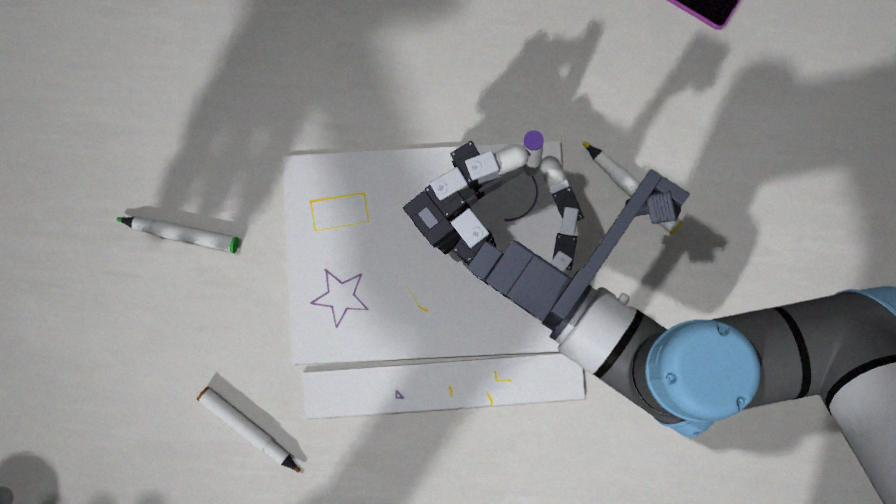

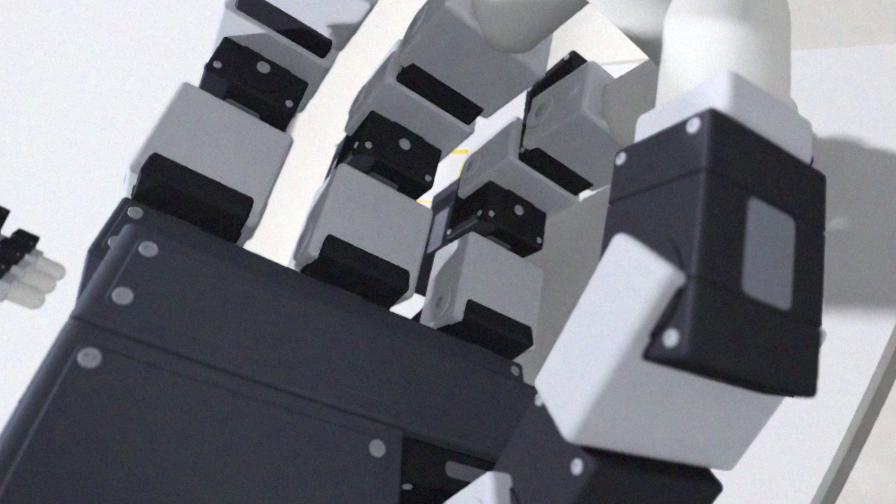

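Scaled by 2.520 from the camera's 896x504 image, which has a finer 1280x720 frame.

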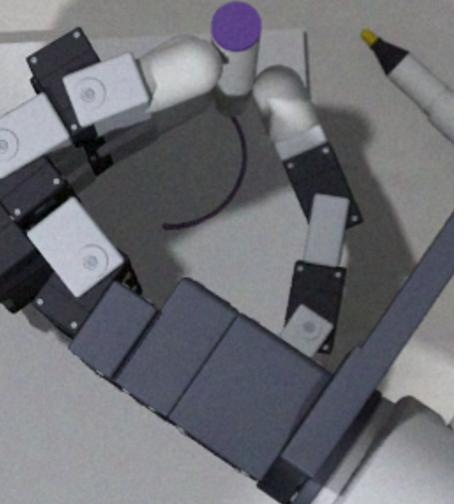

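Call:
move:
  target:
    - [0,0,0,0,0,0,0,-0.754,-0.576,-0.696,0,-0.754,-0.576,-0.696,0,-0.754,-0.576,-0.696,-0.714,-0.678,-0.226,-0.168,0.4,-0.6, 0.02484,0,-0.00283,0,0,0,0,-0.406,0.741,-0.554,0,-0.406,0.741,-0.554,0,-0.516,0.852,-0.554,0.70,-0.678,0.20,0.24,0.74,-0.92]
    - [0,0,0,0,0,0,0,-0.754,-0.576,-0.696,0,-0.754,-0.576,-0.696,0,-0.754,-0.576,-0.696,-0.714,-0.678,-0.226,-0.168,0.4,-0.6, 0.05111,-0.2832,0.2279,0,0,0,0,-0.406,0.741,-0.554,0,-0.406,0.741,-0.554,0,-0.516,0.852,-0.554,0.70,-0.678,0.20,0.24,0.74,-0.92]
    - [0,0,0,0,0,0,0,-0.754,-0.576,-0.696,0,-0.754,-0.576,-0.696,0,-0.754,-0.576,-0.696,-0.714,-0.678,-0.226,-0.168,0.4,-0.6, 0.03008,-0.2832,0.2303,0,0,0,0,-0.406,0.741,-0.554,0,-0.406,0.741,-0.554,0,-0.516,0.852,-0.554,0.70,-0.678,0.20,0.24,0.74,-0.92]
  speed: [0.1,0.2,0.05]
  blend: [0.006,0,0]
  cameras: ["cam_above"]

Call:
zoom_image:
  camera: "cam_above"
  region: [420, 130, 600, 330]

Scene clock: 402.43 s.
left_arm: end_effector_position=(+0.3432, +0.0195, +0.3431) hand_goal=(+0.000, -0.754, -0.576, -0.696, +0.000, -0.754, -0.576, -0.696, +0.000, -0.754, -0.576, -0.696, -0.714, -0.678, -0.226, -0.168) hand_measured=(+0.000, -0.754, -0.576, -0.696, +0.000, -0.754, -0.576, -0.696, +0.000, -0.754, -0.576, -0.696, -0.714, -0.678, -0.224, -0.168) hand_current_ma=(+0, +1, -1, +0, +0, +1, -1, +0, +0, +1, -1, +0, +0, +1, +4, +0) hand_state=(goal, goal, goal, goal, goal, goal, goal, goal, goal, goal, goal, goal, goal, goal, goal, goal) hand_current_limit=0.40 hand_speed=-0.60 end_effector_quat_wxyz=(+0.049, +0.761, -0.645, -0.050) | right_arm: end_effector_position=(+0.5859, +0.6331, +0.0680) hand_goal=(+0.000, -0.406, +0.740, -0.554, +0.000, -0.406, +0.740, -0.554, +0.000, -0.516, +0.852, -0.554, +0.700, -0.678, +0.200, +0.240) hand_measured=(-0.002, -0.480, +0.708, -0.568, +0.000, -0.476, +0.688, -0.574, +0.000, -0.516, +0.852, -0.556, +0.704, -0.670, +0.054, +0.188) hand_current_ma=(-1, -197, -53, -15, +0, -187, -107, -28, +0, +0, +0, -1, +2, +8, -479, -166) hand_state=(goal, blocked, blocked, goal, goal, blocked, blocked, blocked, goal, goal, goal, goal, goal, goal, blocked, blocked) hand_current_limit=0.74 hand_speed=-0.92 end_effector_quat_wxyz=(-0.333, +0.646, +0.372, +0.577)
Joint positions: left_arm=[3.564 -1.446 -1.726 -1.671 1.619 -2.888] | right_arm=[0.662 -0.752 1.402 -0.528 1.189 -1.615]
Joint torques (N m): left_arm=[9.11 15.98 24.56 1.05 0.85 0.98] | right_arm=[8.41 -44.09 -9.88 -3.89 1.79 1.95]
Wrist force (N): left_arm=[0.1 0.1 0.1] | right_arm=[0.1 1.2 -0.3]
Wrist torque (N m): left_arm=[-0.01 -0.03 0.15] | right_arm=[0.18 0.05 0.11]
Wrist force, peak (N): left_arm=[-0.2 0.4 0.4] | right_arm=[0.0 2.1 -1.1]
Hand target: left_arm +0.3432, +0.0195, +0.3431; +0.049, +0.761, -0.645, -0.050 | right_arm +0.5859, +0.6331, +0.0677; -0.333, +0.646, +0.372, +0.577
Off the commanded pose: left_arm 0.000 m, 0 deg | right_arm 0.000 m, 0 deg.
move: done
Images, in order (width x height): cam_above 896x504.

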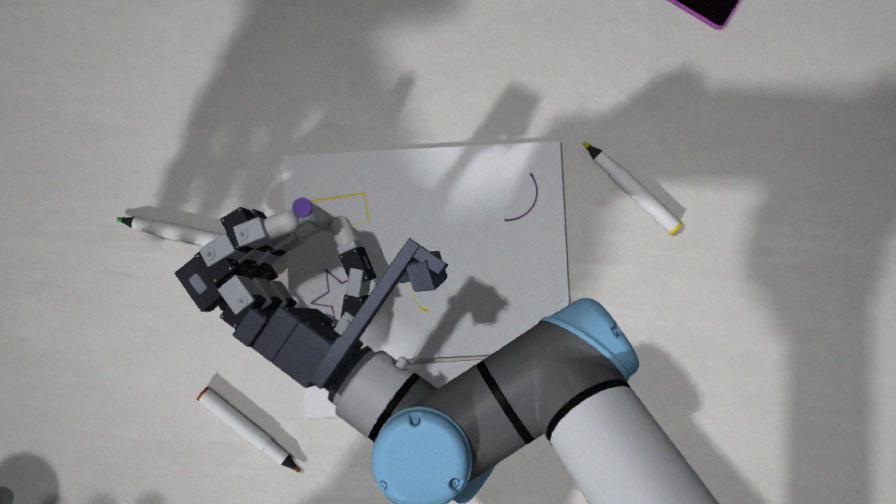

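Scaled by 2.520 from the camera's 896x504 image, which has a finer 1280x720 frame.

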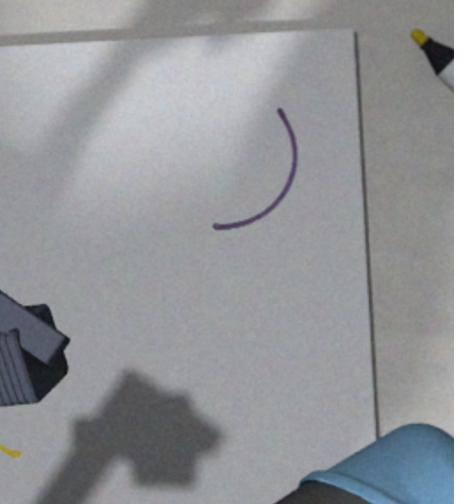

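Call:
move:
  target:
    - [0,0,0,0,0,0,0,-0.754,-0.576,-0.696,0,-0.754,-0.576,-0.696,0,-0.754,-0.576,-0.696,-0.714,-0.678,-0.226,-0.168,0.4,-0.6, -0.0020,0,0.00023,0,0,0,0,-0.406,0.741,-0.554,0,-0.406,0.741,-0.554,0,-0.516,0.852,-0.554,0.70,-0.678,0.20,0.24,0.74,-0.92]
  speed: 0.03
  cameras: []

Call:
move:
  target:
    - [0,0,0,0,0,0,0,-0.754,-0.576,-0.696,0,-0.754,-0.576,-0.696,0,-0.754,-0.576,-0.696,-0.714,-0.678,-0.226,-0.168,0.4,-0.6, -0.0005,0,0.00006,0,0,0,0,-0.406,0.741,-0.554,0,-0.406,0.741,-0.554,0,-0.516,0.852,-0.554,0.70,-0.678,0.20,0.24,0.74,-0.92]
  speed: 0.03
  cameras: []

Scene clock: 404.00 s.
left_arm: end_effector_position=(+0.3432, +0.0195, +0.3431) hand_goal=(+0.000, -0.754, -0.576, -0.696, +0.000, -0.754, -0.576, -0.696, +0.000, -0.754, -0.576, -0.696, -0.714, -0.678, -0.226, -0.168) hand_measured=(+0.000, -0.754, -0.576, -0.696, +0.000, -0.754, -0.576, -0.696, +0.000, -0.754, -0.576, -0.696, -0.714, -0.678, -0.224, -0.168) hand_current_ma=(+0, +1, -1, +0, +0, +1, -1, +0, +0, +1, -1, +0, +0, +1, +4, +0) hand_state=(goal, goal, goal, goal, goal, goal, goal, goal, goal, goal, goal, goal, goal, goal, goal, goal) hand_current_limit=0.40 hand_speed=-0.60 end_effector_quat_wxyz=(+0.049, +0.761, -0.645, -0.050) | right_arm: end_effector_position=(+0.5859, +0.6331, +0.0666) hand_goal=(+0.000, -0.406, +0.740, -0.554, +0.000, -0.406, +0.740, -0.554, +0.000, -0.516, +0.852, -0.554, +0.700, -0.678, +0.200, +0.240) hand_measured=(-0.002, -0.480, +0.708, -0.568, +0.000, -0.476, +0.688, -0.574, +0.000, -0.516, +0.852, -0.556, +0.704, -0.670, +0.054, +0.188) hand_current_ma=(-1, -197, -53, -15, +0, -187, -107, -28, +0, +0, +0, -1, +2, +8, -478, -166) hand_state=(goal, blocked, blocked, goal, goal, blocked, blocked, blocked, goal, goal, goal, goal, goal, goal, blocked, blocked) hand_current_limit=0.74 hand_speed=-0.92 end_effector_quat_wxyz=(-0.333, +0.646, +0.372, +0.577)
Joint positions: left_arm=[3.564 -1.446 -1.726 -1.671 1.619 -2.888] | right_arm=[0.662 -0.75 1.403 -0.531 1.189 -1.615]
Joint torques (N m): left_arm=[7.97 17.21 24.81 1.17 1.01 0.82] | right_arm=[8.26 -41.62 -10.11 -4.06 1.87 1.89]
Wrist force (N): left_arm=[0.0 0.3 0.4] | right_arm=[-0.1 0.9 -0.3]
Wrist torque (N m): left_arm=[-0.01 -0.02 0.14] | right_arm=[0.15 0.09 0.07]
Wrist force, peak (N): left_arm=[-0.3 0.0 0.6] | right_arm=[0.3 1.2 -0.6]
Hand target: left_arm +0.3432, +0.0195, +0.3431; +0.049, +0.761, -0.645, -0.050 | right_arm +0.5859, +0.6331, +0.0665; -0.333, +0.646, +0.372, +0.577
Off the commanded pose: left_arm 0.000 m, 0 deg | right_arm 0.000 m, 0 deg.
move: done
No camera images: "cameras" was empty.

Scene clock: 404.70 s.
left_arm: end_effector_position=(+0.3432, +0.0195, +0.3431) hand_goal=(+0.000, -0.754, -0.576, -0.696, +0.000, -0.754, -0.576, -0.696, +0.000, -0.754, -0.576, -0.696, -0.714, -0.678, -0.226, -0.168) hand_measured=(+0.000, -0.754, -0.576, -0.696, +0.000, -0.754, -0.576, -0.696, +0.000, -0.754, -0.576, -0.696, -0.714, -0.678, -0.224, -0.168) hand_current_ma=(+0, +1, -1, +0, +0, +1, -1, +0, +0, +1, -1, +0, +0, +1, +4, +0) hand_state=(goal, goal, goal, goal, goal, goal, goal, goal, goal, goal, goal, goal, goal, goal, goal, goal) hand_current_limit=0.40 hand_speed=-0.60 end_effector_quat_wxyz=(+0.049, +0.761, -0.645, -0.050) | right_arm: end_effector_position=(+0.5859, +0.6331, +0.0662) hand_goal=(+0.000, -0.406, +0.740, -0.554, +0.000, -0.406, +0.740, -0.554, +0.000, -0.516, +0.852, -0.554, +0.700, -0.678, +0.200, +0.240) hand_measured=(-0.002, -0.480, +0.708, -0.568, +0.000, -0.476, +0.688, -0.574, +0.000, -0.516, +0.852, -0.556, +0.704, -0.670, +0.054, +0.188) hand_current_ma=(-1, -197, -53, -15, +0, -187, -107, -28, +0, +0, +0, -1, +2, +8, -478, -166) hand_state=(goal, blocked, blocked, goal, goal, blocked, blocked, blocked, goal, goal, goal, goal, goal, goal, blocked, blocked) hand_current_limit=0.74 hand_speed=-0.92 end_effector_quat_wxyz=(-0.333, +0.646, +0.372, +0.577)
Joint positions: left_arm=[3.564 -1.446 -1.726 -1.671 1.619 -2.888] | right_arm=[0.662 -0.75 1.403 -0.531 1.189 -1.615]
Joint torques (N m): left_arm=[7.87 17.37 24.68 1.04 0.9 0.8] | right_arm=[8.88 -40.67 -10.77 -3.77 1.66 1.97]
Wrist force (N): left_arm=[-0.1 0.1 0.2] | right_arm=[0.4 0.8 -0.3]
Wrist torque (N m): left_arm=[-0.02 -0.01 0.13] | right_arm=[0.14 0.03 0.11]
Wrist force, peak (N): left_arm=[-0.2 0.2 0.4] | right_arm=[0.1 1.2 -0.6]
Hand target: left_arm +0.3432, +0.0195, +0.3431; +0.049, +0.761, -0.645, -0.050 | right_arm +0.5859, +0.6331, +0.0662; -0.333, +0.646, +0.372, +0.577
Off the commanded pose: left_arm 0.000 m, 0 deg | right_arm 0.000 m, 0 deg.
move: done
No camera images: "cameras" was empty.

Call:
move:
  target:
    - [0,0,0,0,0,0,0,-0.754,-0.576,-0.696,0,-0.754,-0.576,-0.696,0,-0.754,-0.576,-0.696,-0.714,-0.678,-0.226,-0.168,0.4,-0.6, 0.002138,0.021166,0.020232,0,0,0,0,-0.406,0.741,-0.554,0,-0.406,0.741,-0.554,0,-0.516,0.852,-0.554,0.70,-0.678,0.20,0.24,0.74,-0.92]
    - [0,0,0,0,0,0,0,-0.754,-0.576,-0.696,0,-0.754,-0.576,-0.696,0,-0.754,-0.576,-0.696,-0.714,-0.678,-0.226,-0.168,0.4,-0.6, 0.000585,0.03478,0.006599,0,0,0,0,-0.406,0.741,-0.554,0,-0.406,0.741,-0.554,0,-0.516,0.852,-0.554,0.70,-0.678,0.20,0.24,0.74,-0.92]
    - [0,0,0,0,0,0,0,-0.754,-0.576,-0.696,0,-0.754,-0.576,-0.696,0,-0.754,-0.576,-0.696,-0.714,-0.678,-0.226,-0.168,0.4,-0.6, -0.001777,0.012952,-0.014115,0,0,0,0,-0.406,0.741,-0.554,0,-0.406,0.741,-0.554,0,-0.516,0.852,-0.554,0.70,-0.678,0.20,0.24,0.74,-0.92]
    - [0,0,0,0,0,0,0,-0.754,-0.576,-0.696,0,-0.754,-0.576,-0.696,0,-0.754,-0.576,-0.696,-0.714,-0.678,-0.226,-0.168,0.4,-0.6, 0.014783,0.012952,-0.016005,0,0,0,0,-0.406,0.741,-0.554,0,-0.406,0.741,-0.554,0,-0.516,0.852,-0.554,0.70,-0.678,0.20,0.24,0.74,-0.92]
  speed: 0.05
  cameras: ["cam_above","cam_right_wrist"]

Call:
zoom_image:
  camera: "cam_above"
  region: [280, 170, 400, 250]

Scene clock: 408.13 s.
left_arm: end_effector_position=(+0.3432, +0.0195, +0.3431) hand_goal=(+0.000, -0.754, -0.576, -0.696, +0.000, -0.754, -0.576, -0.696, +0.000, -0.754, -0.576, -0.696, -0.714, -0.678, -0.226, -0.168) hand_measured=(+0.000, -0.754, -0.576, -0.696, +0.000, -0.754, -0.576, -0.696, +0.000, -0.754, -0.576, -0.696, -0.714, -0.678, -0.224, -0.168) hand_current_ma=(+0, +1, -1, +0, +0, +1, -1, +0, +0, +1, -1, +0, +0, +1, +4, +0) hand_state=(goal, goal, goal, goal, goal, goal, goal, goal, goal, goal, goal, goal, goal, goal, goal, goal) hand_current_limit=0.40 hand_speed=-0.60 end_effector_quat_wxyz=(+0.049, +0.761, -0.645, -0.050) | right_arm: end_effector_position=(+0.5884, +0.6218, +0.0759) hand_goal=(+0.000, -0.406, +0.740, -0.554, +0.000, -0.406, +0.740, -0.554, +0.000, -0.516, +0.852, -0.554, +0.700, -0.678, +0.200, +0.240) hand_measured=(-0.002, -0.480, +0.708, -0.568, +0.000, -0.476, +0.688, -0.574, +0.000, -0.516, +0.852, -0.556, +0.704, -0.670, +0.054, +0.188) hand_current_ma=(-1, -197, -53, -15, +0, -187, -107, -28, +0, +0, +0, -1, +2, +8, -479, -166) hand_state=(goal, blocked, blocked, goal, goal, blocked, blocked, blocked, goal, goal, goal, goal, goal, goal, blocked, blocked) hand_current_limit=0.74 hand_speed=-0.92 end_effector_quat_wxyz=(-0.333, +0.646, +0.372, +0.577)
Joint positions: left_arm=[3.564 -1.446 -1.726 -1.671 1.619 -2.888] | right_arm=[0.645 -0.777 1.426 -0.526 1.172 -1.617]
Joint torques (N m): left_arm=[8.44 16.11 24.53 1.01 1.05 0.88] | right_arm=[9.47 -63.04 -24.98 0.17 1.91 1.66]
Wrist force (N): left_arm=[-0.2 0.2 0.3] | right_arm=[0.2 0.9 -0.3]
Wrist torque (N m): left_arm=[-0.01 0.01 0.13] | right_arm=[0.13 0.05 0.10]
Wrist force, peak (N): left_arm=[-0.1 0.1 0.6] | right_arm=[1.9 0.5 -0.3]
Hand target: left_arm +0.3432, +0.0195, +0.3431; +0.049, +0.761, -0.645, -0.050 | right_arm +0.5884, +0.6218, +0.0761; -0.333, +0.646, +0.372, +0.577
Off the commanded pose: left_arm 0.000 m, 0 deg | right_arm 0.000 m, 0 deg.
move: done
camera_calibration:
cam_right_wrist: T_world_to_cam=[[0.441988, -0.364249, -0.819737, 0.0661813], [-0.88106, -0.347907, -0.320461, 0.716084], [-0.168464, 0.863877, -0.474696, -0.2777], [0, 0, 0, 1]] pos_world=[0.554878, 0.513135, 0.151905]
Images, in order (width x height): cam_above 896x504, cam_right_wrist 896x504.

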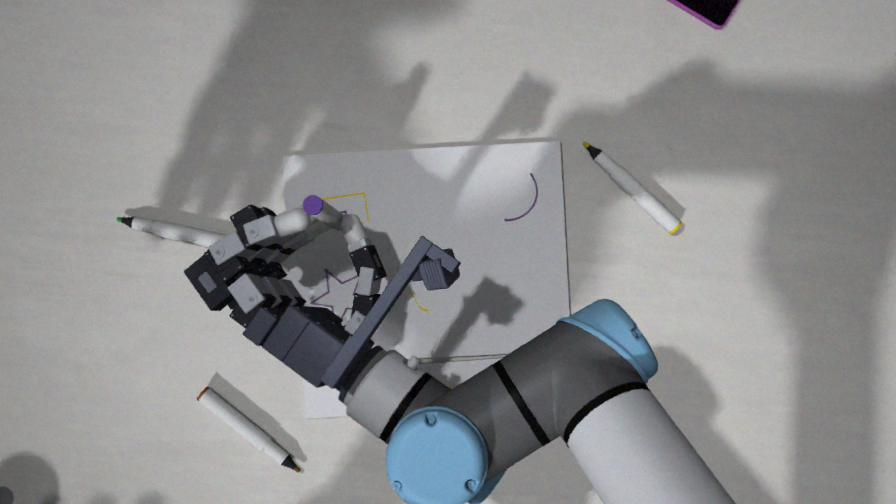

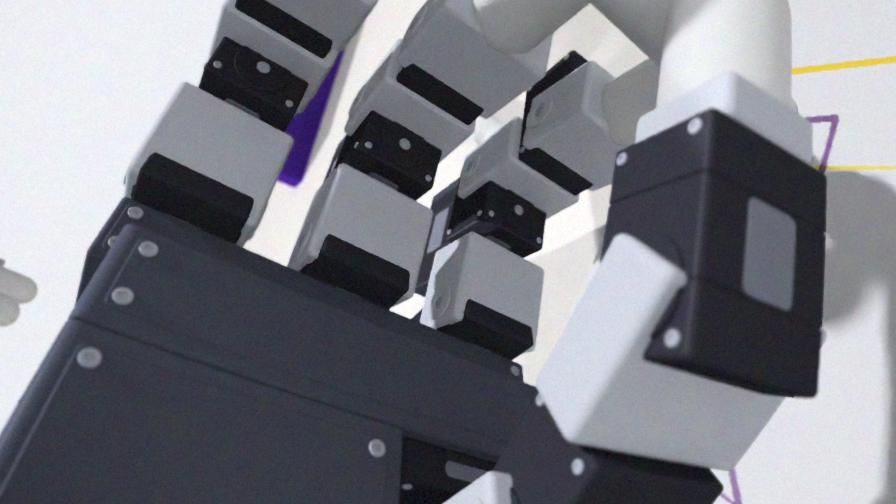

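Scaled by 4.200 from the camera's 896x504 image, which has a finer 1280x720 frame.

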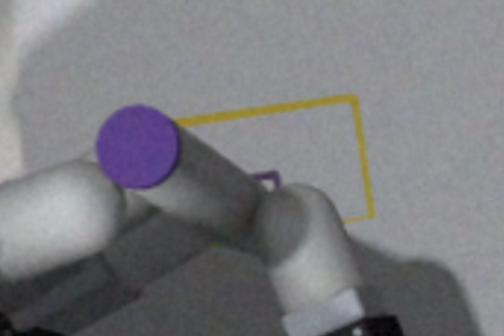

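Call:
move:
  target:
    - [0,0,0,0,0,0,0,-0.754,-0.576,-0.696,0,-0.754,-0.576,-0.696,0,-0.754,-0.576,-0.696,-0.714,-0.678,-0.226,-0.168,0.4,-0.6, 0.001386,0.0284,0.012157,0,0,0,0,-0.406,0.741,-0.554,0,-0.406,0.741,-0.554,0,-0.516,0.852,-0.554,0.70,-0.678,0.20,0.24,0.74,-0.92]
    - [0,0,0,0,0,0,0,-0.754,-0.576,-0.696,0,-0.754,-0.576,-0.696,0,-0.754,-0.576,-0.696,-0.714,-0.678,-0.226,-0.168,0.4,-0.6, -0.015008,0.0284,0.014025,0,0,0,0,-0.406,0.741,-0.554,0,-0.406,0.741,-0.554,0,-0.516,0.852,-0.554,0.70,-0.678,0.20,0.24,0.74,-0.92]
  speed: [0.1,0.03]
  cameras: []

Scene clock: 410.40 s.
left_arm: end_effector_position=(+0.3432, +0.0195, +0.3431) hand_goal=(+0.000, -0.754, -0.576, -0.696, +0.000, -0.754, -0.576, -0.696, +0.000, -0.754, -0.576, -0.696, -0.714, -0.678, -0.226, -0.168) hand_measured=(+0.000, -0.754, -0.576, -0.696, +0.000, -0.754, -0.576, -0.696, +0.000, -0.754, -0.576, -0.696, -0.714, -0.678, -0.224, -0.168) hand_current_ma=(+0, +1, -1, +0, +0, +1, -1, +0, +0, +1, -1, +0, +0, +1, +4, +0) hand_state=(goal, goal, goal, goal, goal, goal, goal, goal, goal, goal, goal, goal, goal, goal, goal, goal) hand_current_limit=0.40 hand_speed=-0.60 end_effector_quat_wxyz=(+0.049, +0.761, -0.645, -0.050) | right_arm: end_effector_position=(+0.6068, +0.6196, +0.0665) hand_goal=(+0.000, -0.406, +0.740, -0.554, +0.000, -0.406, +0.740, -0.554, +0.000, -0.516, +0.852, -0.554, +0.700, -0.678, +0.200, +0.240) hand_measured=(-0.002, -0.480, +0.708, -0.568, +0.000, -0.476, +0.688, -0.574, +0.000, -0.516, +0.852, -0.556, +0.704, -0.670, +0.054, +0.188) hand_current_ma=(-1, -197, -53, -15, +0, -187, -107, -28, +0, +0, +0, -1, +2, +8, -479, -166) hand_state=(goal, blocked, blocked, goal, goal, blocked, blocked, blocked, goal, goal, goal, goal, goal, goal, blocked, blocked) hand_current_limit=0.74 hand_speed=-0.92 end_effector_quat_wxyz=(-0.333, +0.646, +0.372, +0.577)
Joint positions: left_arm=[3.564 -1.446 -1.726 -1.671 1.619 -2.888] | right_arm=[0.624 -0.743 1.389 -0.522 1.151 -1.62]
Joint torques (N m): left_arm=[7.58 17.19 24.3 1.11 0.87 0.84] | right_arm=[-8.46 -42.44 -9.69 -3.45 -2.06 -2.48]
Wrist force (N): left_arm=[0.0 -0.2 0.1] | right_arm=[0.0 1.3 -0.5]
Wrist torque (N m): left_arm=[-0.05 -0.01 0.15] | right_arm=[0.20 0.07 0.28]
Wrist force, peak (N): left_arm=[0.0 0.5 0.6] | right_arm=[0.2 1.4 -0.8]
Hand target: left_arm +0.3432, +0.0195, +0.3431; +0.049, +0.761, -0.645, -0.050 | right_arm +0.6068, +0.6196, +0.0662; -0.333, +0.646, +0.372, +0.577
Off the commanded pose: left_arm 0.000 m, 0 deg | right_arm 0.000 m, 0 deg.
move: done
No camera images: "cameras" was empty.


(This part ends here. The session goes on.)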